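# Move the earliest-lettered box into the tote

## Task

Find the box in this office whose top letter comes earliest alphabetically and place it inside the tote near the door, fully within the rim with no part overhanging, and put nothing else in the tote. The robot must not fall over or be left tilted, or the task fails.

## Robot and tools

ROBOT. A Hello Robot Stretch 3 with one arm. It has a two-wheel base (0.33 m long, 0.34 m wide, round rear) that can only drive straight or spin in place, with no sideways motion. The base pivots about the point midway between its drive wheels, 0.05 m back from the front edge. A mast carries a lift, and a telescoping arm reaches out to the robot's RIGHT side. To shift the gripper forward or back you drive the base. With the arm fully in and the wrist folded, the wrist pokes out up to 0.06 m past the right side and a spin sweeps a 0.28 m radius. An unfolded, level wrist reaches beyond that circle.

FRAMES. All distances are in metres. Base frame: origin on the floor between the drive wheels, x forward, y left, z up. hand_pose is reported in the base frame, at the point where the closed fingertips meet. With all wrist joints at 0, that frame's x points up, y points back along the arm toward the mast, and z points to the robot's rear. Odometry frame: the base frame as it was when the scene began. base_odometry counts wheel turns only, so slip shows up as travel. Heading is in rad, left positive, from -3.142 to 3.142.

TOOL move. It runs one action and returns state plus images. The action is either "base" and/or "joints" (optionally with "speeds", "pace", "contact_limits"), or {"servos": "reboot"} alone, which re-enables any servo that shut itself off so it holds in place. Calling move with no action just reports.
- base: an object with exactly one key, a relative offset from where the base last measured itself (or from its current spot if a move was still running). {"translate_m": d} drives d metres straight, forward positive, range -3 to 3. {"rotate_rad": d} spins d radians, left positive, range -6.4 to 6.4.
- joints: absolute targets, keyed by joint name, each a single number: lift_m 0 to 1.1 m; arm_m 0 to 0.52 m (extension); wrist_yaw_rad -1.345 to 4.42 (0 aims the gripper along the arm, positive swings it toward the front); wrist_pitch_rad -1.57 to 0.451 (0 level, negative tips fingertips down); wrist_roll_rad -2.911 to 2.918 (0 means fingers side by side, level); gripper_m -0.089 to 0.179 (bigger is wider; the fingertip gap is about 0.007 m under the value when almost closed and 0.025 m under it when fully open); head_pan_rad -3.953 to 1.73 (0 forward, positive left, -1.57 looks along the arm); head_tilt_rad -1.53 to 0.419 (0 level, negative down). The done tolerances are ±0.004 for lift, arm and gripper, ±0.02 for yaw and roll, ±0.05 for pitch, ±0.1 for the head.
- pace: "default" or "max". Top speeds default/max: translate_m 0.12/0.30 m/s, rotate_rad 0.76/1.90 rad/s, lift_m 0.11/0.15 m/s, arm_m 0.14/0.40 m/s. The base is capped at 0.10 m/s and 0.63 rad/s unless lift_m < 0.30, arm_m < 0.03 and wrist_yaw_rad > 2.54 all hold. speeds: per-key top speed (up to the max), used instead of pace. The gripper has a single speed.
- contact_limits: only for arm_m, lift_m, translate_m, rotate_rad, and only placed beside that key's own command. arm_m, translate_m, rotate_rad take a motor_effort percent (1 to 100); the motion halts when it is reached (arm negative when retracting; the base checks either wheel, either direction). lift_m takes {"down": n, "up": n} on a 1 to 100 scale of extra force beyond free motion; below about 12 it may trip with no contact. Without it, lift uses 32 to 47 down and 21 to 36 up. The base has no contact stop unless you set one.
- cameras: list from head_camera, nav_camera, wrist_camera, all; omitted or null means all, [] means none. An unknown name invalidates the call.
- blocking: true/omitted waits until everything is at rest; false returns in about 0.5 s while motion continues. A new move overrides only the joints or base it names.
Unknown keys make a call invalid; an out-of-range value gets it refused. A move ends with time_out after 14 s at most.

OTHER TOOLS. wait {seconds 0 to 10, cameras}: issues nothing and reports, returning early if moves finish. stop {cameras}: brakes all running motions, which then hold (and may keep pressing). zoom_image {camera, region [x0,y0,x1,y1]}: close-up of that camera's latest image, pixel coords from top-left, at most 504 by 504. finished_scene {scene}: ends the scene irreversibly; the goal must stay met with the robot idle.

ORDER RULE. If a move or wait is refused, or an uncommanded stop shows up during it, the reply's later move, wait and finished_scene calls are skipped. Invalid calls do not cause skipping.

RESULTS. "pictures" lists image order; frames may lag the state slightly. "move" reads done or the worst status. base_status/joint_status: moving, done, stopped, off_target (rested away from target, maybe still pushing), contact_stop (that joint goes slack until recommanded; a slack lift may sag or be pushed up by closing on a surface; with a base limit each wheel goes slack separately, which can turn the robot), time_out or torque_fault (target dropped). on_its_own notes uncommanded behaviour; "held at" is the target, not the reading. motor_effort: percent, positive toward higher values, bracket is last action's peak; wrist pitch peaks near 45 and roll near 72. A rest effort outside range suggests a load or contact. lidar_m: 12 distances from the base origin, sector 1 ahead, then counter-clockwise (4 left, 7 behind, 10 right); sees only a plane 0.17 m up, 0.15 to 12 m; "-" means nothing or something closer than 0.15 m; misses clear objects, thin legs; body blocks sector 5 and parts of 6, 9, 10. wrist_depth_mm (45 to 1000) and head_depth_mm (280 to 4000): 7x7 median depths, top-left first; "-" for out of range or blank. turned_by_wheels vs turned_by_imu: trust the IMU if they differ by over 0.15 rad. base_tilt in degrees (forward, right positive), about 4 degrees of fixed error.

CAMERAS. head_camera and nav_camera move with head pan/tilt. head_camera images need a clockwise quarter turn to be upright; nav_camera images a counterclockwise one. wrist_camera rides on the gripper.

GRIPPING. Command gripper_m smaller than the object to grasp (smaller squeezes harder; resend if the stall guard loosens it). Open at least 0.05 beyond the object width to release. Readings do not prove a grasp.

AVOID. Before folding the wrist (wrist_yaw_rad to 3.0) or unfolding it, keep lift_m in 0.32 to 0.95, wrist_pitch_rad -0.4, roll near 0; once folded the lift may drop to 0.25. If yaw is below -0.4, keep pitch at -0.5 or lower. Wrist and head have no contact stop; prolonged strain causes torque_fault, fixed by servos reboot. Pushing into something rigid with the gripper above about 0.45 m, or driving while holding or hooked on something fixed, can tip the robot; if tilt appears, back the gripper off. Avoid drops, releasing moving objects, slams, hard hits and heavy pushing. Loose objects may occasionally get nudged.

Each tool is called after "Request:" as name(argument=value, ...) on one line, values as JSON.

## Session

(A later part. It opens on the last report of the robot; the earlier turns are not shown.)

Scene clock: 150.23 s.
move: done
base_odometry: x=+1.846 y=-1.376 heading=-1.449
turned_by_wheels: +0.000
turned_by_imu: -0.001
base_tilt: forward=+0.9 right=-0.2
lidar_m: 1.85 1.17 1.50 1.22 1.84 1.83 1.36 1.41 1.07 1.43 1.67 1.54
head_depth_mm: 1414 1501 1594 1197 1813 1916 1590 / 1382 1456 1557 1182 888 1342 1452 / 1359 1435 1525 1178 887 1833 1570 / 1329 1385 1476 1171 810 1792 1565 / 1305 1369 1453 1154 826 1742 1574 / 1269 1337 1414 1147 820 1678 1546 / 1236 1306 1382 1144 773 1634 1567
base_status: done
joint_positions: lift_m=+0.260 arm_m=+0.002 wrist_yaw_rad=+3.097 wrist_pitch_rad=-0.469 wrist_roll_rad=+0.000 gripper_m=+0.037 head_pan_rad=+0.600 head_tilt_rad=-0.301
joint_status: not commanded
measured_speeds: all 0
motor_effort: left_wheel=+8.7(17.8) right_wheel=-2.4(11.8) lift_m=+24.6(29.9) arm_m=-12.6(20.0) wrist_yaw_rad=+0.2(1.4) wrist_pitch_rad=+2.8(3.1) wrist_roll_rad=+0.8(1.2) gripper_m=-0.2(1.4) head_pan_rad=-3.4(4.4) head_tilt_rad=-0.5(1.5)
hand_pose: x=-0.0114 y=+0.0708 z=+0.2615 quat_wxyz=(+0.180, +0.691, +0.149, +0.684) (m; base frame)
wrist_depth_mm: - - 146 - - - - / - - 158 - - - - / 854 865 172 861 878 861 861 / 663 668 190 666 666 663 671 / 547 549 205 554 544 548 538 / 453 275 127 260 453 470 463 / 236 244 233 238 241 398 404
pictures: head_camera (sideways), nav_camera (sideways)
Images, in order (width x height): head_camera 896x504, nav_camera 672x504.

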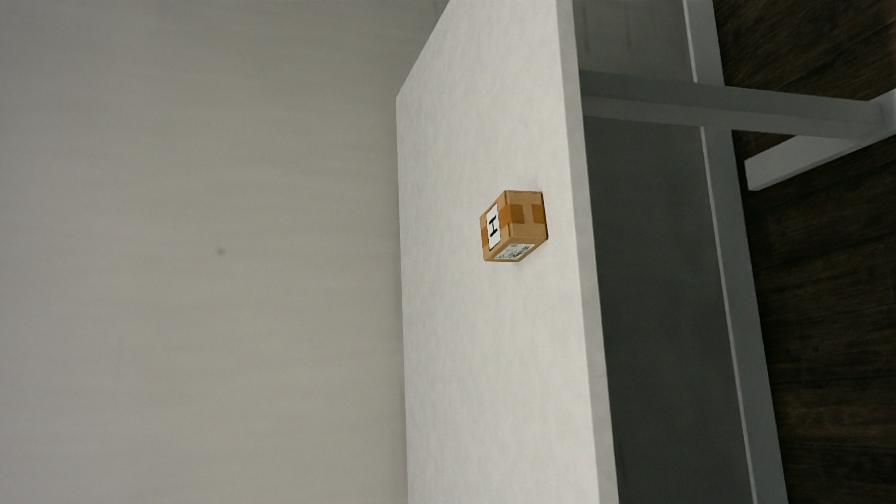

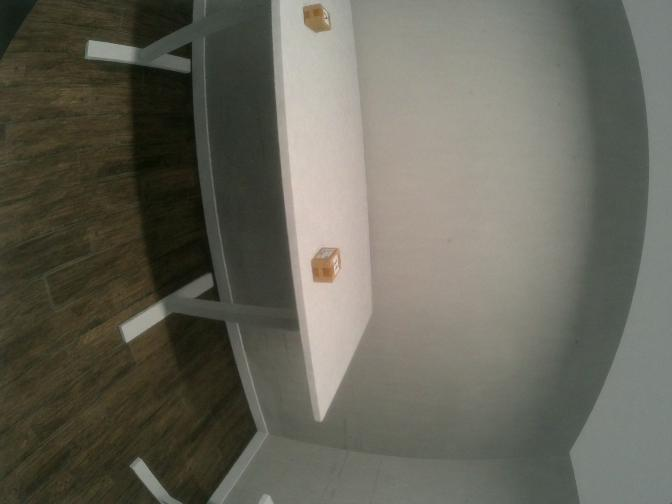

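Request:
zoom_image(camera="head_camera", region=[460, 170, 580, 280])

Request:
move(joints={"head_pan_rad": 1.4, "head_tilt_rad": -0.3}, pace="max", cameras=["head_camera"])

Request:
move(joints={"head_pan_rad": -0.4, "head_tilt_rad": -0.3}, pace="max", cameras=["head_camera", "nav_camera"])

Scaled by 4.200 from the camera's 896x504 image, which has a finer 1280x720 frame.

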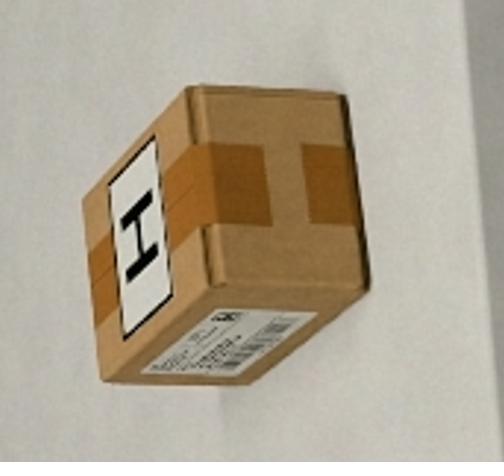

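Scene clock: 155.13 s.
move: done
base_odometry: x=+1.846 y=-1.376 heading=-1.449
turned_by_wheels: +0.000
turned_by_imu: +0.001
base_tilt: forward=+1.0 right=+0.0
lidar_m: 1.86 1.16 1.50 1.23 1.84 1.83 1.36 1.41 1.07 1.43 1.67 1.53
head_depth_mm: 1319 1362 1426 1196 796 1643 1590 / 1391 1454 1523 1185 837 1786 1567 / 1466 1536 1621 1090 1773 1842 1572 / 1549 1652 1714 1165 1343 1471 1504 / 1649 1757 1838 1165 2066 1975 1571 / 1777 1889 1978 2016 2273 1974 1571 / 1888 2039 2137 2275 2353 1979 1554
base_status: not commanded
joint_positions: lift_m=+0.260 arm_m=+0.002 wrist_yaw_rad=+3.097 wrist_pitch_rad=-0.469 wrist_roll_rad=+0.000 gripper_m=+0.037 head_pan_rad=+1.413 head_tilt_rad=-0.301
joint_status: all done
measured_speeds: all 0
motor_effort: left_wheel=+8.7(8.9) right_wheel=-2.4(3.0) lift_m=+21.7(22.4) arm_m=-8.6(9.6) wrist_yaw_rad=+0.4(1.1) wrist_pitch_rad=+2.6(2.9) wrist_roll_rad=+0.8(1.1) gripper_m=+0.0(1.0) head_pan_rad=+2.0(4.3) head_tilt_rad=+1.4(3.1)
hand_pose: x=-0.0114 y=+0.0708 z=+0.2615 quat_wxyz=(+0.180, +0.691, +0.149, +0.684) (m; base frame)
wrist_depth_mm: - - 146 - - - - / - - 159 - - - - / 852 865 173 859 876 871 876 / 678 680 189 661 674 674 663 / 544 546 205 549 553 544 548 / 466 275 127 259 452 464 462 / 238 243 232 238 242 398 399
pictures: head_camera (sideways)
Images, in order (width x height): head_camera 896x504.

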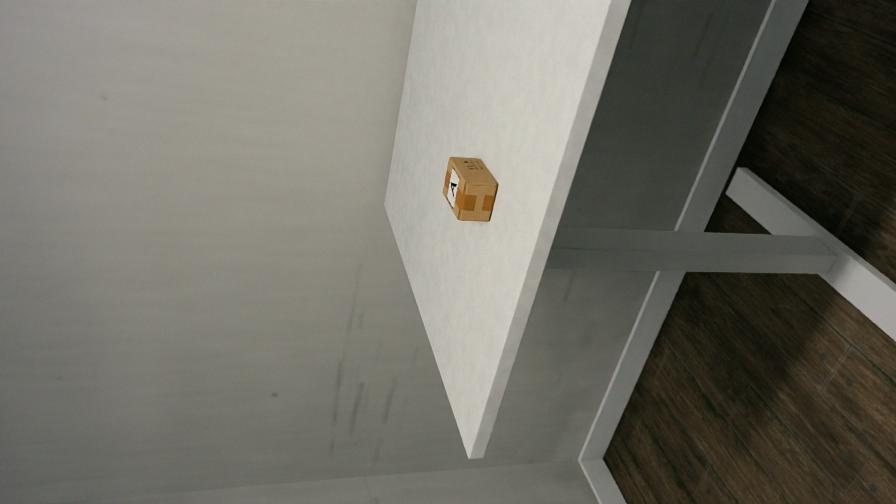

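Scene clock: 156.23 s.
move: done
base_odometry: x=+1.846 y=-1.376 heading=-1.449
turned_by_wheels: +0.000
turned_by_imu: +0.000
base_tilt: forward=+0.8 right=-0.1
lidar_m: 1.86 1.17 1.50 1.23 1.84 1.83 1.36 1.41 1.07 1.43 1.67 1.53
head_depth_mm: 1613 1712 1789 1843 1306 2004 1594 / 1663 1733 1845 1865 1380 1992 1593 / 1693 1793 1892 1906 1449 1993 1569 / 1768 1845 1978 1936 1659 1846 1564 / 1836 1908 2000 2124 2259 2002 1571 / 1869 1975 2108 2243 2383 1983 1562 / 1934 2028 2210 2299 2427 1962 1565
base_status: not commanded
joint_positions: lift_m=+0.260 arm_m=+0.002 wrist_yaw_rad=+3.097 wrist_pitch_rad=-0.469 wrist_roll_rad=+0.000 gripper_m=+0.037 head_pan_rad=-0.432 head_tilt_rad=-0.301
joint_status: all done
measured_speeds: all 0
motor_effort: left_wheel=+8.7(8.8) right_wheel=-2.7(2.8) lift_m=+21.0(21.9) arm_m=-7.4(8.9) wrist_yaw_rad=+0.7(1.3) wrist_pitch_rad=+2.7(3.2) wrist_roll_rad=+0.9(0.9) gripper_m=-0.6(1.0) head_pan_rad=+0.3(4.5) head_tilt_rad=+2.7(3.0)
hand_pose: x=-0.0114 y=+0.0708 z=+0.2615 quat_wxyz=(+0.180, +0.691, +0.149, +0.684) (m; base frame)
wrist_depth_mm: - - 146 - - - - / - - 159 - - - - / 870 864 172 876 880 846 867 / 672 671 189 670 662 675 664 / 549 549 206 550 548 543 548 / 461 276 128 260 451 468 461 / 237 244 233 238 242 400 403
pictures: head_camera (sideways), nav_camera (sideways)
Images, in order (width x height): head_camera 896x504, nav_camera 672x504.

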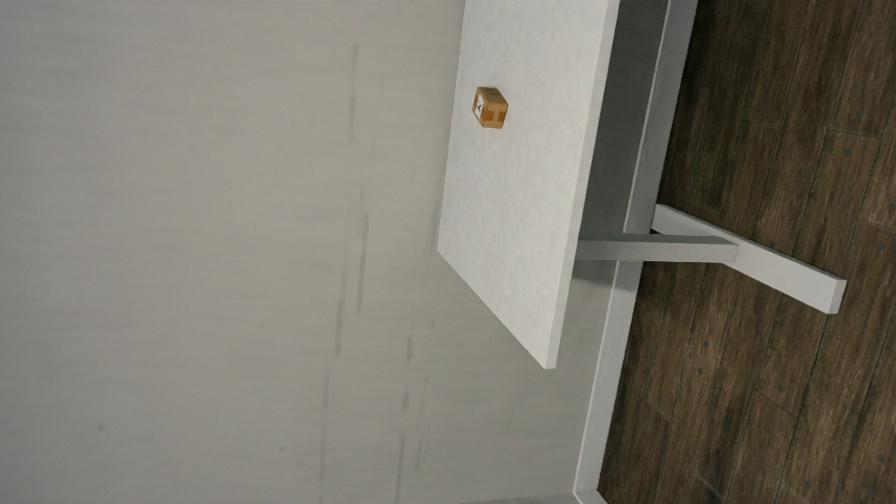

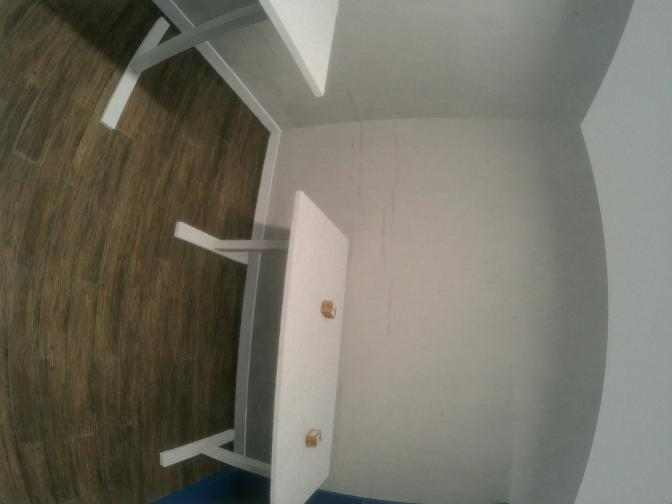

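Request:
zoom_image(camera="head_camera", region=[450, 70, 540, 150])

Request:
move(joints={"head_pan_rad": -0.75, "head_tilt_rad": -0.3}, pace="max", cameras=["head_camera"])

Scaled by 5.600 from the camera's 896x504 image, which has a finer 1280x720 frame.

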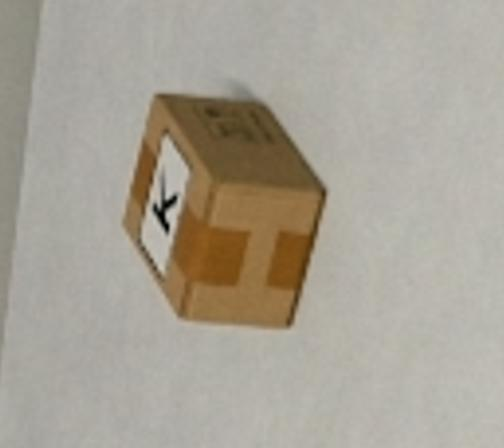

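Scene clock: 159.60 s.
move: done
base_odometry: x=+1.846 y=-1.376 heading=-1.449
turned_by_wheels: +0.000
turned_by_imu: +0.001
base_tilt: forward=+1.0 right=-0.2
lidar_m: 1.86 1.16 1.49 1.23 1.84 1.83 1.36 1.41 1.07 1.43 1.67 1.53
head_depth_mm: 1681 1773 1865 1946 1477 2029 1596 / 1689 1768 1861 1922 1449 1998 1581 / 1674 1776 1885 1932 1451 2006 1583 / 1697 1762 1847 1908 1446 1976 1573 / 1682 1758 1864 1905 1441 1966 1555 / 1667 1777 1856 1890 1422 1982 1557 / 1672 1776 1853 1868 1417 1836 1554
base_status: not commanded
joint_positions: lift_m=+0.260 arm_m=+0.002 wrist_yaw_rad=+3.097 wrist_pitch_rad=-0.469 wrist_roll_rad=+0.000 gripper_m=+0.037 head_pan_rad=-0.752 head_tilt_rad=-0.301
joint_status: all done
measured_speeds: all 0
motor_effort: left_wheel=+8.8(8.8) right_wheel=-2.5(2.9) lift_m=+20.7(21.0) arm_m=-4.3(5.0) wrist_yaw_rad=+1.0(1.0) wrist_pitch_rad=+2.7(3.0) wrist_roll_rad=+1.0(1.0) gripper_m=-0.1(1.4) head_pan_rad=-3.1(4.9) head_tilt_rad=+3.0(4.3)
hand_pose: x=-0.0114 y=+0.0708 z=+0.2615 quat_wxyz=(+0.180, +0.691, +0.149, +0.684) (m; base frame)
wrist_depth_mm: - - 146 - - - - / - - 158 - - - - / 862 871 172 870 846 870 872 / 667 664 189 667 664 666 672 / 551 550 206 541 553 548 549 / 456 277 128 259 444 462 466 / 238 245 232 239 240 397 400
pictures: head_camera (sideways)
Images, in order (width x height): head_camera 896x504.

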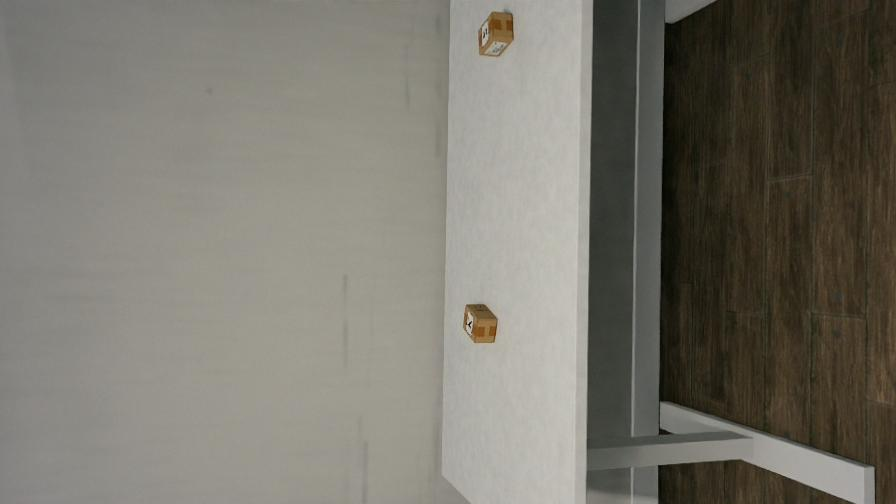

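Request:
zoom_image(camera="head_camera", region=[450, 0, 540, 80])

Request:
move(joints={"head_pan_rad": 1.4, "head_tilt_rad": -0.3}, pace="max", cameras=["head_camera"])

Request:
zoom_image(camera="head_camera", region=[420, 130, 520, 240])

Scaled by 5.600 from the camera's 896x504 image, which has a finer 1280x720 frame.

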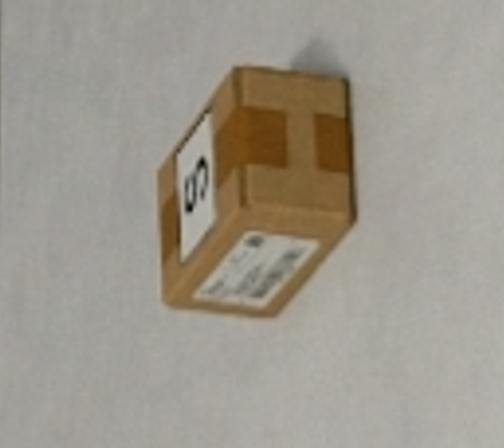

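Scene clock: 163.27 s.
move: done
base_odometry: x=+1.846 y=-1.376 heading=-1.449
turned_by_wheels: +0.000
turned_by_imu: +0.001
base_tilt: forward=+0.9 right=+0.0
lidar_m: 1.86 1.16 1.50 1.23 1.84 1.83 1.36 1.41 1.07 1.44 1.68 1.53
head_depth_mm: 1331 1380 1442 1190 797 1666 1582 / 1405 1469 1526 1185 888 1781 1574 / 1490 1557 1635 1169 1387 1891 1572 / 1606 1680 1772 1174 1365 1491 1497 / 1707 1791 1905 1155 2158 1980 1569 / 1814 1924 2066 2146 2342 1983 1563 / 1947 2050 2155 2260 2350 1959 1561
base_status: not commanded
joint_positions: lift_m=+0.260 arm_m=+0.002 wrist_yaw_rad=+3.097 wrist_pitch_rad=-0.469 wrist_roll_rad=+0.000 gripper_m=+0.037 head_pan_rad=+1.446 head_tilt_rad=-0.301
joint_status: all done
measured_speeds: all 0
motor_effort: left_wheel=+8.6(8.9) right_wheel=-2.8(3.0) lift_m=+20.7(20.9) arm_m=-0.3(1.7) wrist_yaw_rad=+0.7(1.4) wrist_pitch_rad=+2.7(3.0) wrist_roll_rad=+0.9(1.0) gripper_m=-0.1(1.0) head_pan_rad=-2.3(5.4) head_tilt_rad=+3.0(4.5)
hand_pose: x=-0.0114 y=+0.0708 z=+0.2615 quat_wxyz=(+0.180, +0.691, +0.149, +0.684) (m; base frame)
wrist_depth_mm: - - 147 - - - - / - - 158 - - - - / 844 857 173 874 850 856 858 / 663 665 189 669 664 673 668 / 548 547 206 549 544 544 547 / 459 274 128 258 448 467 468 / 238 245 233 237 240 402 399
pictures: head_camera (sideways)
Images, in order (width x height): head_camera 896x504.

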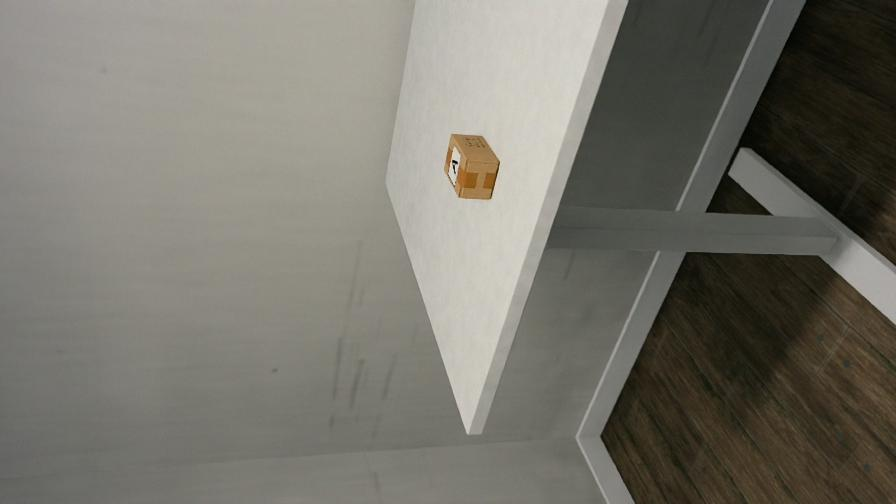

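Scaled by 4.582 from the camera's 896x504 image, which has a finer 1280x720 frame.

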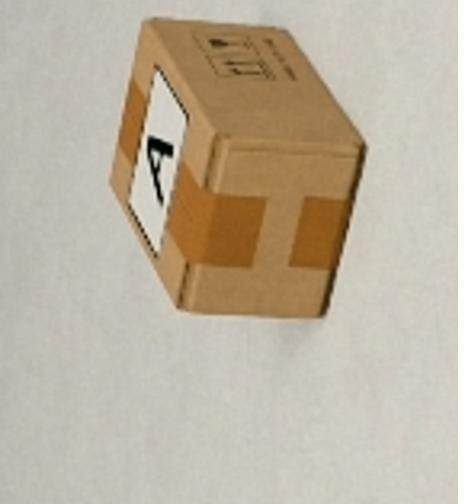

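Request:
move(base={"rotate_rad": 0.899}, joints={"head_pan_rad": 0.0, "head_tilt_rad": -0.6}, pace="max", cameras=["head_camera", "nav_camera"])

Scene clock: 189.53 s.
move: done
base_odometry: x=+1.846 y=-1.376 heading=-0.551
turned_by_wheels: +0.899
turned_by_imu: +0.897
base_tilt: forward=+1.1 right=-0.2
lidar_m: 1.49 1.23 1.90 1.83 1.89 1.36 1.07 1.43 1.68 1.93 1.53 1.17
head_depth_mm: 1255 1289 760 1741 1796 1480 1268 / 1263 1283 818 1759 1772 1478 1262 / 1267 1274 820 1756 1775 1483 1262 / 1269 1270 817 1771 1784 1480 1257 / 1288 1258 815 1777 1773 1472 1255 / 1285 1263 811 1789 1784 1491 1267 / 1296 1252 810 1805 1782 1470 1262
base_status: done
joint_positions: lift_m=+0.260 arm_m=+0.002 wrist_yaw_rad=+3.097 wrist_pitch_rad=-0.469 wrist_roll_rad=+0.000 gripper_m=+0.037 head_pan_rad=-0.016 head_tilt_rad=-0.599
joint_status: all done
measured_speeds: translate_m=+0.000 rotate_rad=+0.000 lift_m=+0.000 arm_m=+0.000 wrist_yaw_rad=+0.000 wrist_pitch_rad=+0.000 wrist_roll_rad=+0.000 head_pan_rad=+0.024 head_tilt_rad=+0.000
motor_effort: left_wheel=-9.5(15.9) right_wheel=+9.1(16.6) lift_m=+23.5(23.6) arm_m=-1.2(4.9) wrist_yaw_rad=+0.6(1.2) wrist_pitch_rad=+2.7(3.1) wrist_roll_rad=+0.8(1.0) gripper_m=+0.2(1.1) head_pan_rad=+2.8(5.5) head_tilt_rad=-3.5(4.8)
hand_pose: x=-0.0114 y=+0.0708 z=+0.2615 quat_wxyz=(+0.180, +0.691, +0.149, +0.684) (m; base frame)
wrist_depth_mm: - - 147 - - - - / - - 159 - - - - / 877 863 172 862 852 860 933 / 673 660 190 676 674 672 667 / 551 546 205 547 545 546 550 / 466 275 128 259 450 460 463 / 239 245 233 238 242 402 402
pictures: head_camera (sideways), nav_camera (sideways)
Images, in order (width x height): head_camera 896x504, nav_camera 672x504.

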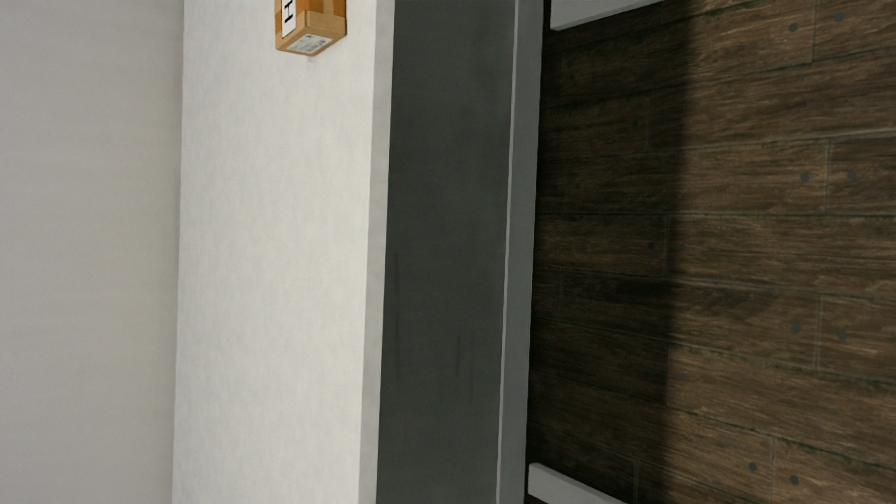

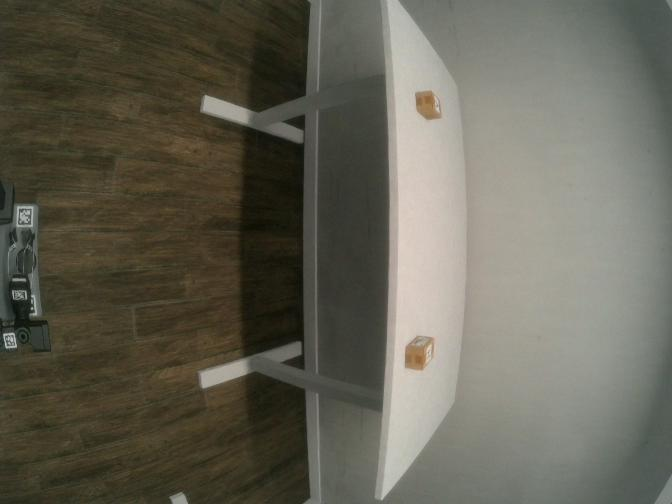

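Request:
zoom_image(camera="nav_camera", region=[400, 75, 460, 135])

Request:
zoom_image(camera="nav_camera", region=[390, 320, 450, 380])

Scaled by 8.400 from the camera's 672x504 image, which has a finer 792x594 frame.

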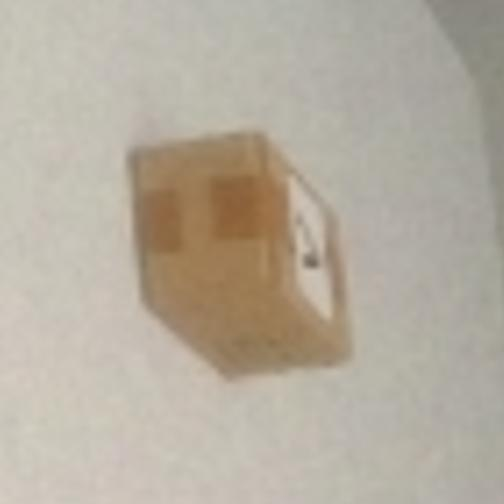

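Scaled by 8.400 from the camera's 672x504 image, which has a finer 792x594 frame.

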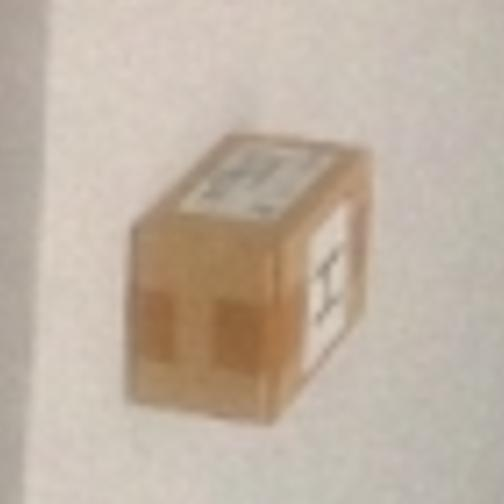

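Request:
move(base={"translate_m": 0.12}, joints={"head_pan_rad": 0.45, "head_tilt_rad": -0.5}, pace="max", cameras=["head_camera", "nav_camera"])

Scene clock: 227.70 s.
move: done
base_odometry: x=+1.948 y=-1.439 heading=-0.550
turned_by_wheels: +0.000
turned_by_imu: +0.000
base_tilt: forward=+1.0 right=-0.1
lidar_m: 1.38 1.13 1.90 1.83 1.90 1.46 1.19 1.52 1.73 1.51 1.96 1.06
head_depth_mm: 1164 1233 1064 715 1590 1618 1349 / 1219 1315 1070 714 1680 1602 1343 / 1274 1370 1064 744 1800 1591 1338 / 1341 1460 1062 780 1896 1588 1333 / 1423 1540 1045 823 1460 1523 1326 / 1511 1650 1044 2031 1976 1582 1319 / 1591 1765 1043 2228 1993 1595 1332
base_status: done
joint_positions: lift_m=+0.260 arm_m=+0.002 wrist_yaw_rad=+3.097 wrist_pitch_rad=-0.469 wrist_roll_rad=+0.000 gripper_m=+0.037 head_pan_rad=+0.462 head_tilt_rad=-0.503
joint_status: all done
measured_speeds: all 0
motor_effort: left_wheel=+5.0(13.8) right_wheel=+0.4(15.0) lift_m=+30.1(30.3) arm_m=-20.1(20.5) wrist_yaw_rad=+0.9(1.3) wrist_pitch_rad=+2.6(3.1) wrist_roll_rad=+0.8(1.0) gripper_m=+0.0(1.2) head_pan_rad=-2.7(4.2) head_tilt_rad=+2.8(5.5)
hand_pose: x=-0.0114 y=+0.0708 z=+0.2615 quat_wxyz=(+0.180, +0.691, +0.149, +0.684) (m; base frame)
wrist_depth_mm: - - 146 - - - - / - - 158 - - - - / 861 872 172 860 878 866 900 / 673 674 190 671 665 667 667 / 547 548 206 545 545 548 550 / 458 275 128 259 449 463 463 / 237 244 232 238 242 401 406
pictures: head_camera (sideways), nav_camera (sideways)
Images, in order (width x height): head_camera 896x504, nav_camera 672x504.

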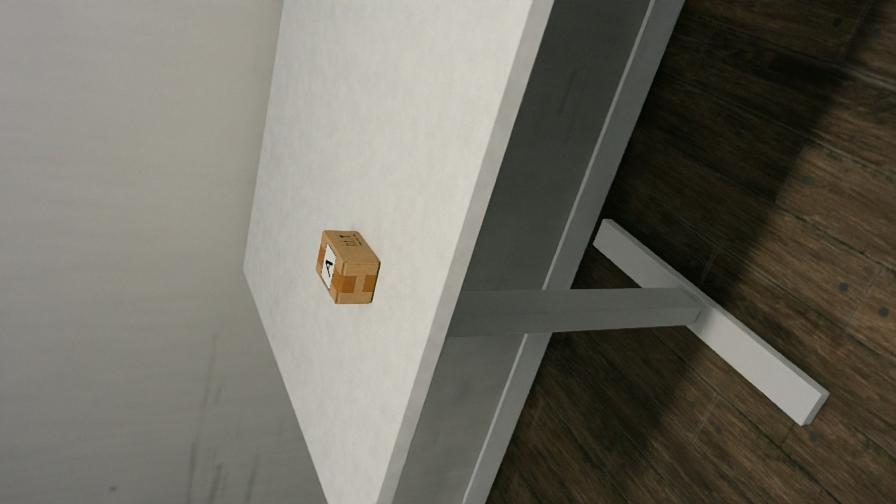

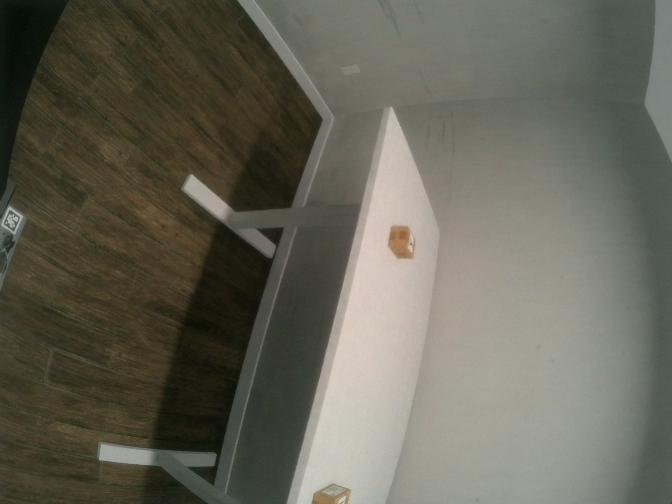

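Request:
zoom_image(camera="head_camera", region=[300, 215, 400, 315])

Scaled by 5.040 from the camera's 896x504 image, which has a finer 1280x720 frame.

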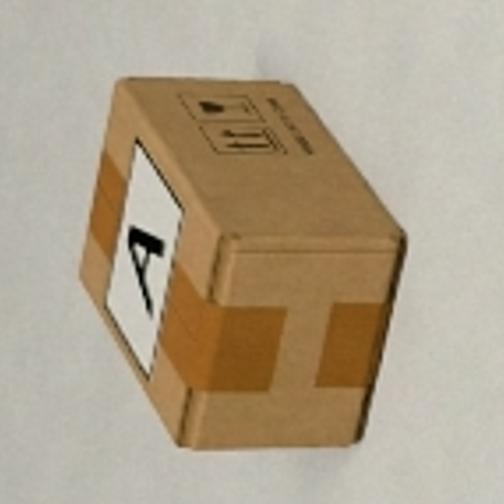

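Request:
zoom_image(camera="head_camera", region=[312, 235, 347, 295])

Scaled by 8.400 from the camera's 896x504 image, which has a finer 1280x720 frame.

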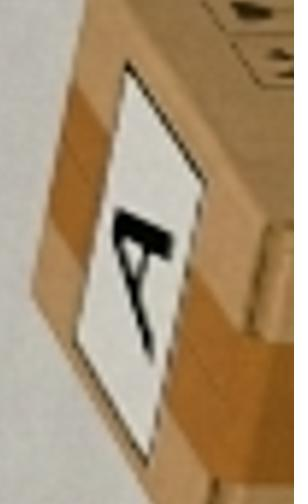

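Request:
move(base={"rotate_rad": 1.571}, joints={"head_pan_rad": -1.3, "head_tilt_rad": -0.6}, pace="max", cameras=[])

Request:
move(joints={"lift_m": 0.93}, pace="max", cameras=["head_camera", "nav_camera"])

Scene clock: 282.03 s.
move: done
base_odometry: x=+1.948 y=-1.439 heading=+1.020
turned_by_wheels: +1.571
turned_by_imu: +1.565
base_tilt: forward=+0.9 right=-0.1
lidar_m: 1.83 1.89 1.46 1.19 1.52 1.73 1.51 1.99 1.06 1.38 1.13 1.91
head_depth_mm: 1132 1192 826 655 1670 1494 1260 / 1166 1224 827 682 1709 1478 1265 / 1197 1260 821 1626 1763 1482 1263 / 1233 1275 817 1691 1777 1476 1261 / 1269 1277 814 1771 1783 1467 1262 / 1301 1271 809 1793 1624 1464 1255 / 1352 1256 811 1826 1712 1445 1261
base_status: done
joint_positions: lift_m=+0.260 arm_m=+0.002 wrist_yaw_rad=+3.097 wrist_pitch_rad=-0.469 wrist_roll_rad=+0.000 gripper_m=+0.037 head_pan_rad=-1.316 head_tilt_rad=-0.598
joint_status: all done
measured_speeds: translate_m=+0.000 rotate_rad=+0.000 lift_m=+0.000 arm_m=+0.000 wrist_yaw_rad=+0.000 wrist_pitch_rad=+0.000 wrist_roll_rad=+0.000 head_pan_rad=+0.024 head_tilt_rad=+0.000
motor_effort: left_wheel=-9.4(16.1) right_wheel=+9.2(17.1) lift_m=+26.5(27.8) arm_m=-20.2(20.9) wrist_yaw_rad=+1.0(1.2) wrist_pitch_rad=+2.7(3.0) wrist_roll_rad=+0.9(1.1) gripper_m=+0.6(1.3) head_pan_rad=+2.4(5.5) head_tilt_rad=-3.5(5.3)
hand_pose: x=-0.0114 y=+0.0708 z=+0.2615 quat_wxyz=(+0.180, +0.691, +0.149, +0.684) (m; base frame)
wrist_depth_mm: - - 146 - - - - / - - 158 - - - - / 849 807 172 846 843 859 856 / 677 676 189 673 669 687 668 / 555 540 206 552 546 547 554 / 461 275 127 259 449 467 461 / 238 244 231 238 242 399 397
pictures: none
No camera images: "cameras" was empty.

Scene clock: 287.30 s.
move: done
base_odometry: x=+1.948 y=-1.439 heading=+1.020
turned_by_wheels: +0.000
turned_by_imu: +0.001
base_tilt: forward=+1.2 right=-0.3
lidar_m: 1.83 1.89 1.46 1.19 1.52 1.73 1.51 1.99 1.06 1.38 1.12 1.90
head_depth_mm: 1131 1194 819 654 1672 1514 - / 1166 1224 816 680 1726 1553 - / 1207 1262 816 1642 1753 1563 - / 1237 1274 815 1725 1793 1466 - / 1282 1258 815 1768 1793 1468 1253 / 1320 1266 808 1827 1585 1459 1258 / 1356 1250 806 1934 1796 1431 1257
base_status: not commanded
joint_positions: lift_m=+0.930 arm_m=+0.002 wrist_yaw_rad=+3.097 wrist_pitch_rad=-0.469 wrist_roll_rad=+0.000 gripper_m=+0.037 head_pan_rad=-1.300 head_tilt_rad=-0.600
joint_status: all done
measured_speeds: all 0
motor_effort: left_wheel=-9.3(9.7) right_wheel=+8.9(9.8) lift_m=+29.7(33.1) arm_m=-15.7(20.2) wrist_yaw_rad=+1.2(1.3) wrist_pitch_rad=+2.5(3.2) wrist_roll_rad=+0.9(1.1) gripper_m=+0.5(1.6) head_pan_rad=+3.3(4.4) head_tilt_rad=-3.8(4.3)
hand_pose: x=-0.0114 y=+0.0708 z=+0.9314 quat_wxyz=(+0.180, +0.691, +0.149, +0.684) (m; base frame)
wrist_depth_mm: - - 146 - - - - / - - 158 - - - - / - - 173 - - - - / - - 189 - - - - / - - 204 - - - - / - - 127 - - - - / - - 275 - - - -
pictures: head_camera (sideways), nav_camera (sideways)
Images, in order (width x height): head_camera 896x504, nav_camera 672x504.

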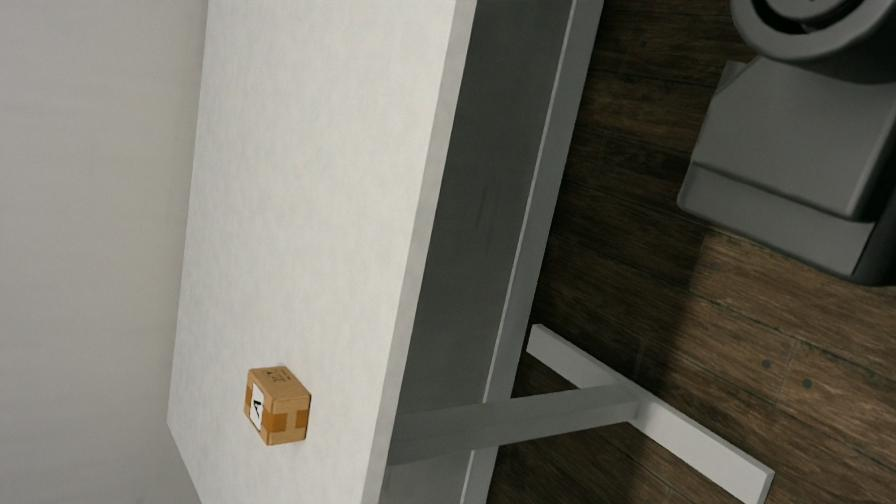

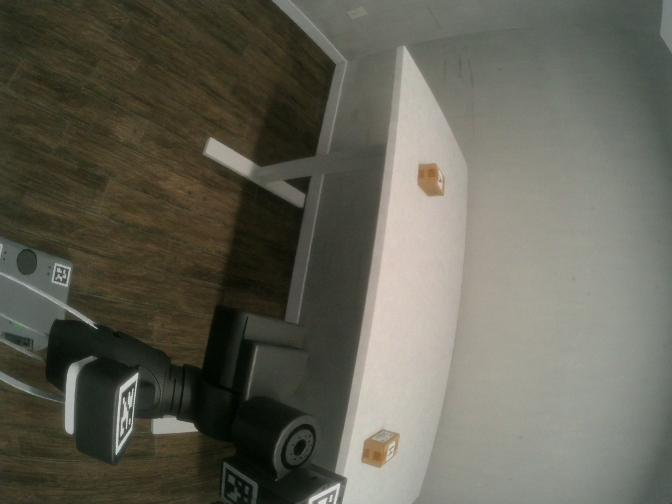

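Request:
zoom_image(camera="head_camera", region=[230, 355, 330, 455])

Scaled by 5.040 from the camera's 896x504 image, which has a finer 1280x720 frame.

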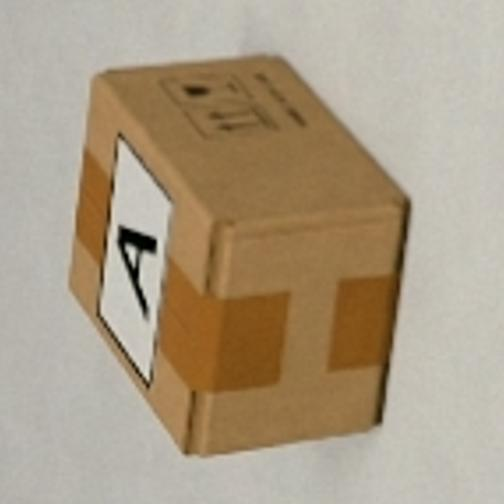

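Request:
move(base={"translate_m": 0.40}, joints={"wrist_yaw_rad": 1.57, "wrist_pitch_rad": -0.4, "head_pan_rad": -1.57, "head_tilt_rad": -0.6}, pace="max", cameras=["head_camera"])

Request:
move(joints={"lift_m": 1.08, "wrist_pitch_rad": -0.3}, pace="max", cameras=[])

Request:
move(joints={"wrist_yaw_rad": 0.0, "gripper_m": 0.179}, pace="max", cameras=["head_camera", "nav_camera", "wrist_camera"])

Scene clock: 319.20 s.
move: done
base_odometry: x=+2.158 y=-1.098 heading=+1.020
turned_by_wheels: +0.000
turned_by_imu: +0.001
base_tilt: forward=+1.0 right=-0.2
lidar_m: 1.43 1.48 1.27 1.56 1.33 1.80 1.89 1.31 1.31 1.37 0.95 1.49
head_depth_mm: 1152 1215 819 681 1738 - - / 1168 1221 818 682 1732 - - / 1158 1229 816 681 1736 - - / 1170 1233 738 1616 1764 1475 1293 / 1178 1239 817 1625 1737 1461 1313 / 1181 1249 813 1097 1325 1431 - / 1194 1261 810 1658 1774 1506 -
base_status: done
joint_positions: lift_m=+0.930 arm_m=+0.002 wrist_yaw_rad=+1.573 wrist_pitch_rad=-0.420 wrist_roll_rad=+0.000 gripper_m=+0.037 head_pan_rad=-1.570 head_tilt_rad=-0.600
joint_status: all done
measured_speeds: all 0
motor_effort: left_wheel=+6.1(12.5) right_wheel=+4.0(17.2) lift_m=+26.1(28.5) arm_m=-9.3(13.5) wrist_yaw_rad=-2.4(6.8) wrist_pitch_rad=+3.5(5.8) wrist_roll_rad=+0.9(1.1) gripper_m=-0.6(1.1) head_pan_rad=-4.0(4.7) head_tilt_rad=-2.9(5.0)
hand_pose: x=+0.2027 y=-0.1463 z=+0.9422 quat_wxyz=(+0.593, +0.594, -0.383, +0.385) (m; base frame)
wrist_depth_mm: - - - - - - - / - - - - - - - / - - - - - - - / - - - - - - - / - - - - - - - / - - 127 - - - - / - - - - - - -
pictures: head_camera (sideways)
Images, in order (width x height): head_camera 896x504.

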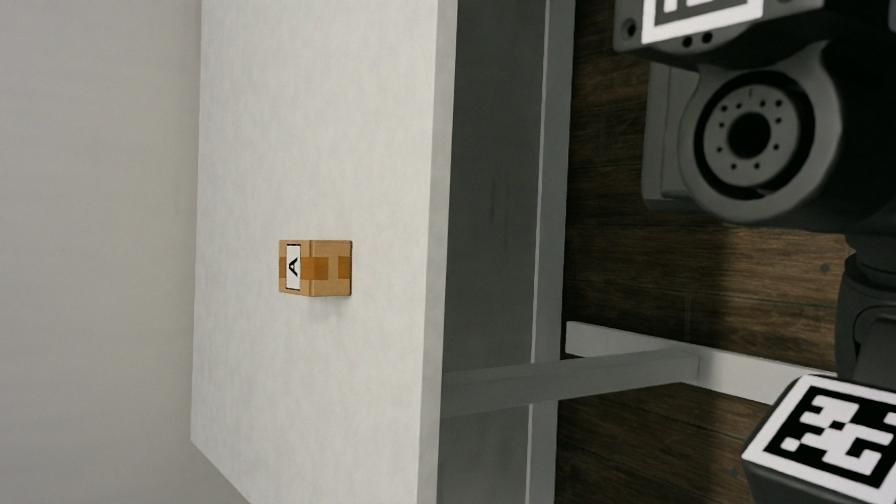

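Scene clock: 321.00 s.
move: done
base_odometry: x=+2.158 y=-1.098 heading=+1.020
turned_by_wheels: +0.000
turned_by_imu: +0.000
base_tilt: forward=+1.0 right=-0.2
lidar_m: 1.43 1.48 1.27 1.56 1.33 1.80 1.90 1.31 1.31 1.37 0.95 1.49
head_depth_mm: - - - - - 1407 1264 / - - - - - 1410 1256 / 1144 - 781 - - 1420 1257 / 1177 1236 743 677 - - 1230 / 1172 1242 813 1631 - - 1228 / 1183 1245 813 675 - - 1209 / 1188 1275 858 - - - 1237
base_status: not commanded
joint_positions: lift_m=+1.080 arm_m=+0.002 wrist_yaw_rad=+1.573 wrist_pitch_rad=-0.320 wrist_roll_rad=+0.000 gripper_m=+0.037 head_pan_rad=-1.570 head_tilt_rad=-0.600
joint_status: all done
measured_speeds: all 0
motor_effort: left_wheel=+5.7(6.0) right_wheel=+4.1(4.7) lift_m=+29.7(32.9) arm_m=-7.6(9.1) wrist_yaw_rad=-2.6(2.8) wrist_pitch_rad=+3.5(6.7) wrist_roll_rad=+1.0(1.0) gripper_m=-0.1(1.2) head_pan_rad=-3.4(4.4) head_tilt_rad=-3.0(4.1)
hand_pose: x=+0.2143 y=-0.1462 z=+1.1153 quat_wxyz=(+0.573, +0.574, -0.413, +0.415) (m; base frame)
wrist_depth_mm: - - - - - - - / - - - - - - - / - - - - - - - / - - - - - - - / - - - - - - - / - - 127 - - - - / - - - - - - -
pictures: none
No camera images: "cameras" was empty.

Scene clock: 322.97 s.
move: done
base_odometry: x=+2.158 y=-1.098 heading=+1.020
turned_by_wheels: +0.000
turned_by_imu: +0.000
base_tilt: forward=+0.9 right=-0.1
lidar_m: 1.43 1.48 1.28 1.57 1.33 1.80 1.90 1.31 1.31 1.37 0.95 1.50
head_depth_mm: - - - - - - 1241 / - - - - - - 1239 / 1155 - - - - - 1260 / 1168 1230 741 1655 1762 1478 1266 / 1178 1247 813 1648 1722 1454 1264 / 1188 1250 811 1093 1320 1428 1231 / 1184 1274 806 1662 1799 1460 1261
base_status: not commanded
joint_positions: lift_m=+1.080 arm_m=+0.002 wrist_yaw_rad=+0.003 wrist_pitch_rad=-0.320 wrist_roll_rad=+0.000 gripper_m=+0.179 head_pan_rad=-1.570 head_tilt_rad=-0.600
joint_status: all done
measured_speeds: all 0
motor_effort: left_wheel=+5.6(6.0) right_wheel=+4.3(4.5) lift_m=+26.9(29.5) arm_m=-5.4(7.5) wrist_yaw_rad=-2.2(7.4) wrist_pitch_rad=+3.3(3.7) wrist_roll_rad=+0.8(1.0) gripper_m=-0.6(89.3) head_pan_rad=-2.5(4.5) head_tilt_rad=-3.1(3.7)
hand_pose: x=-0.0207 y=-0.3824 z=+1.1153 quat_wxyz=(+0.699, +0.114, -0.697, -0.112) (m; base frame)
wrist_depth_mm: - - - - - - - / - - - - - - - / - - - - - - - / - - 521 - - - - / - - - - - - - / 125 406 - - - 136 118 / - - - - - - 107
pictures: head_camera (sideways), nav_camera (sideways), wrist_camera
Images, in order (width x height): head_camera 896x504, nav_camera 672x504, wrist_camera 644x364.

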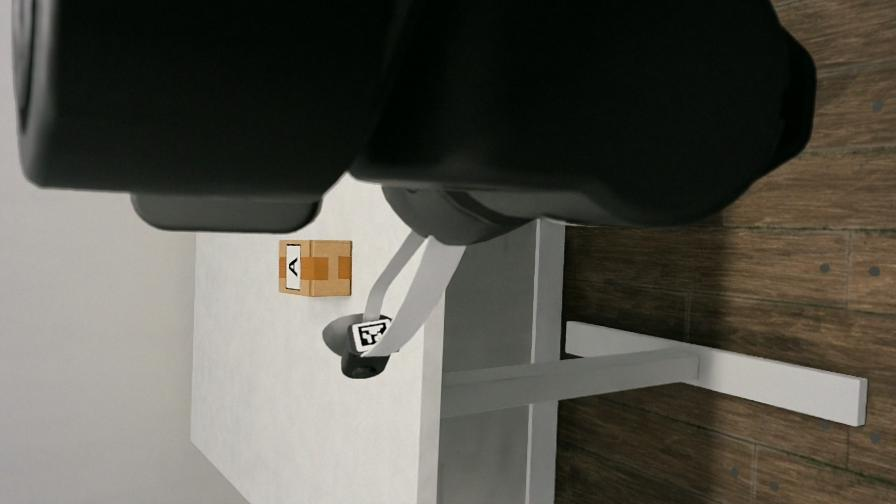

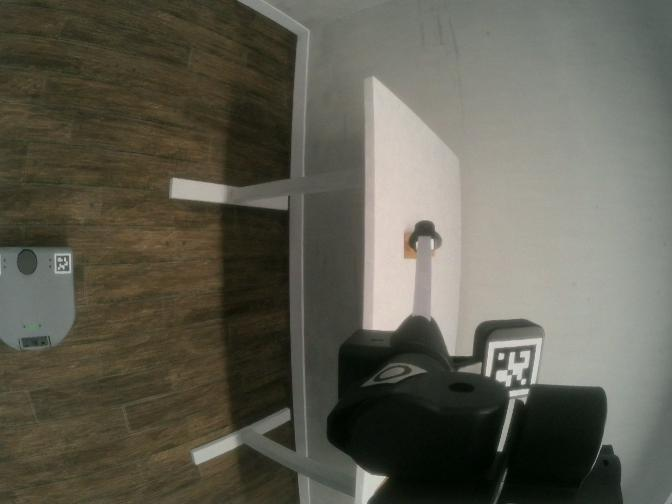

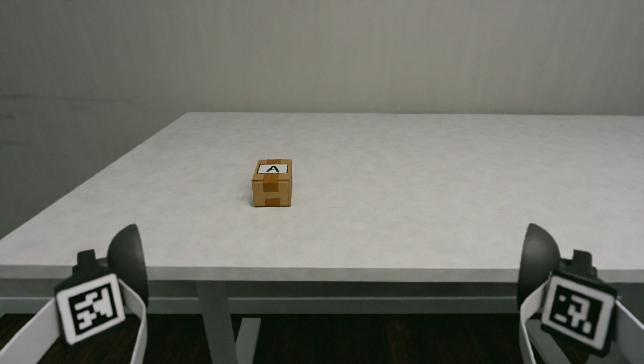

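Request:
move(base={"translate_m": 0.08}, joints={"lift_m": 0.985}, pace="max", cameras=["head_camera", "wrist_camera"])

Scene clock: 378.23 s.
move: done
base_odometry: x=+2.199 y=-1.030 heading=+1.020
turned_by_wheels: +0.000
turned_by_imu: +0.001
base_tilt: forward=+0.9 right=-0.2
lidar_m: 1.35 1.39 1.25 1.27 1.59 1.86 1.98 1.37 1.43 0.93 1.42 1.41
head_depth_mm: 1155 1215 819 682 - - - / 1159 1228 818 652 - - - / 1174 1227 744 650 - - - / 1168 1229 816 677 1740 1476 1258 / 1182 1232 815 675 1234 1415 1251 / 1174 1244 811 1638 1765 1468 1261 / 1184 1298 810 1637 1770 1471 1252
base_status: done
joint_positions: lift_m=+0.985 arm_m=+0.002 wrist_yaw_rad=+0.003 wrist_pitch_rad=-0.319 wrist_roll_rad=+0.000 gripper_m=+0.179 head_pan_rad=-1.570 head_tilt_rad=-0.600
joint_status: all done
measured_speeds: all 0
motor_effort: left_wheel=+0.2(10.7) right_wheel=+10.0(11.9) lift_m=+23.9(23.9) arm_m=-1.6(3.1) wrist_yaw_rad=-2.1(2.5) wrist_pitch_rad=+3.6(3.6) wrist_roll_rad=+0.8(1.0) gripper_m=+0.1(1.0) head_pan_rad=-2.9(4.2) head_tilt_rad=-2.2(3.4)
hand_pose: x=-0.0208 y=-0.3825 z=+1.0204 quat_wxyz=(+0.699, +0.114, -0.698, -0.112) (m; base frame)
wrist_depth_mm: - - - - - - - / - - - - - - - / - - - 481 - - - / 398 380 378 382 385 385 385 / - - - - - - - / 125 - - - - 137 122 / - - - - - - 107
pictures: head_camera (sideways), wrist_camera
Images, in order (width x height): head_camera 896x504, wrist_camera 644x364.

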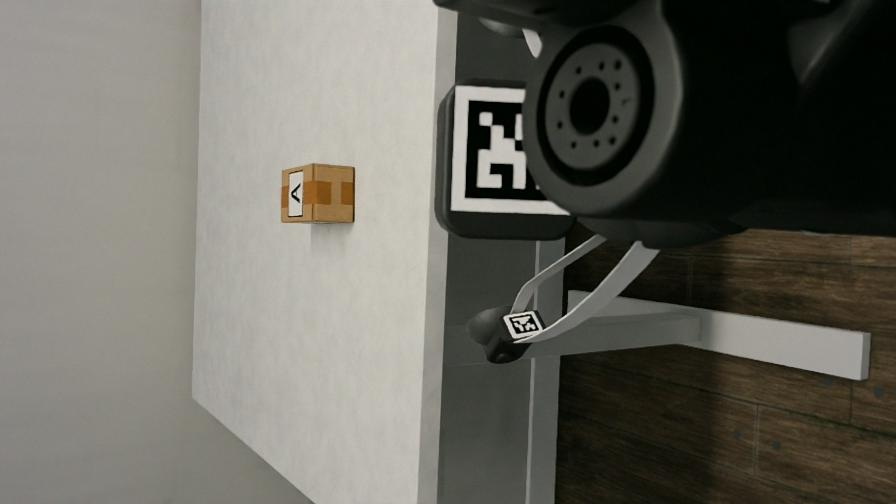

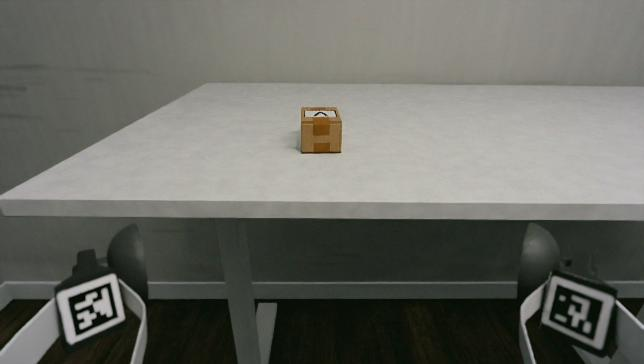

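Request:
move(base={"translate_m": 0.01}, joints={"arm_m": 0.27}, cameras=["head_camera", "wrist_camera"])

Scene clock: 429.17 s.
move: done
base_odometry: x=+2.205 y=-1.022 heading=+1.020
turned_by_wheels: +0.000
turned_by_imu: +0.001
base_tilt: forward=+0.9 right=-0.3
lidar_m: 1.34 1.39 1.25 1.25 1.62 1.88 1.98 1.37 1.43 0.93 1.41 1.40
head_depth_mm: 1148 362 347 653 1749 1489 1259 / 1161 343 348 651 1735 1488 1262 / 1164 1218 375 638 1730 1487 1259 / 1167 1229 741 677 1764 1483 1261 / 1167 1238 813 1094 1638 1408 1236 / 1183 1257 813 1649 1775 1467 1261 / 1181 1306 810 1649 1780 1473 1259
base_status: done
joint_positions: lift_m=+0.985 arm_m=+0.270 wrist_yaw_rad=+0.003 wrist_pitch_rad=-0.319 wrist_roll_rad=+0.000 gripper_m=+0.179 head_pan_rad=-1.570 head_tilt_rad=-0.600
joint_status: all done
measured_speeds: all 0
motor_effort: left_wheel=+3.0(7.7) right_wheel=+7.7(11.9) lift_m=+25.6(30.7) arm_m=+21.0(24.1) wrist_yaw_rad=-2.0(2.4) wrist_pitch_rad=+3.6(3.9) wrist_roll_rad=+0.9(1.1) gripper_m=+0.4(1.2) head_pan_rad=-3.1(3.9) head_tilt_rad=-2.2(3.6)
hand_pose: x=-0.0208 y=-0.6507 z=+1.0205 quat_wxyz=(+0.699, +0.114, -0.698, -0.112) (m; base frame)
wrist_depth_mm: - - - - - - - / - - - - - - - / - - - - - - - / 374 373 376 276 380 382 384 / 300 305 306 241 307 323 307 / 116 140 246 247 248 238 123 / 193 198 206 207 207 207 107
pictures: head_camera (sideways), wrist_camera
Images, in order (width x height): head_camera 896x504, wrist_camera 644x364.

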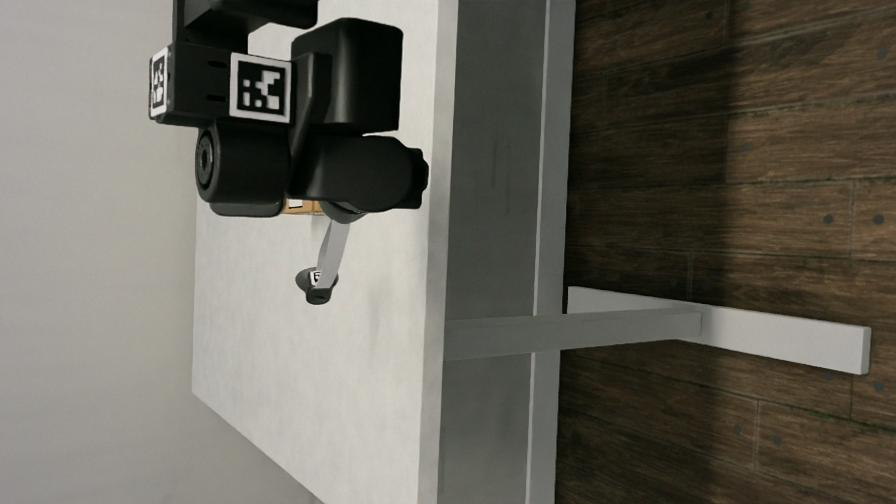

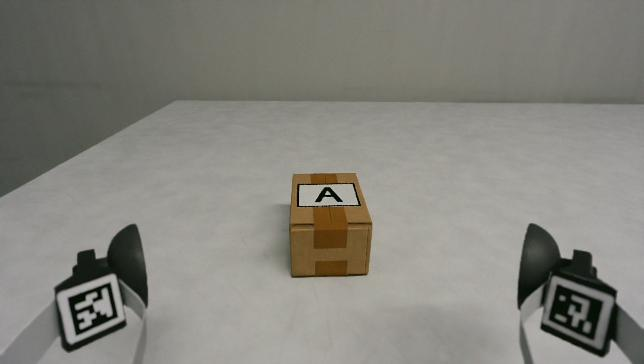

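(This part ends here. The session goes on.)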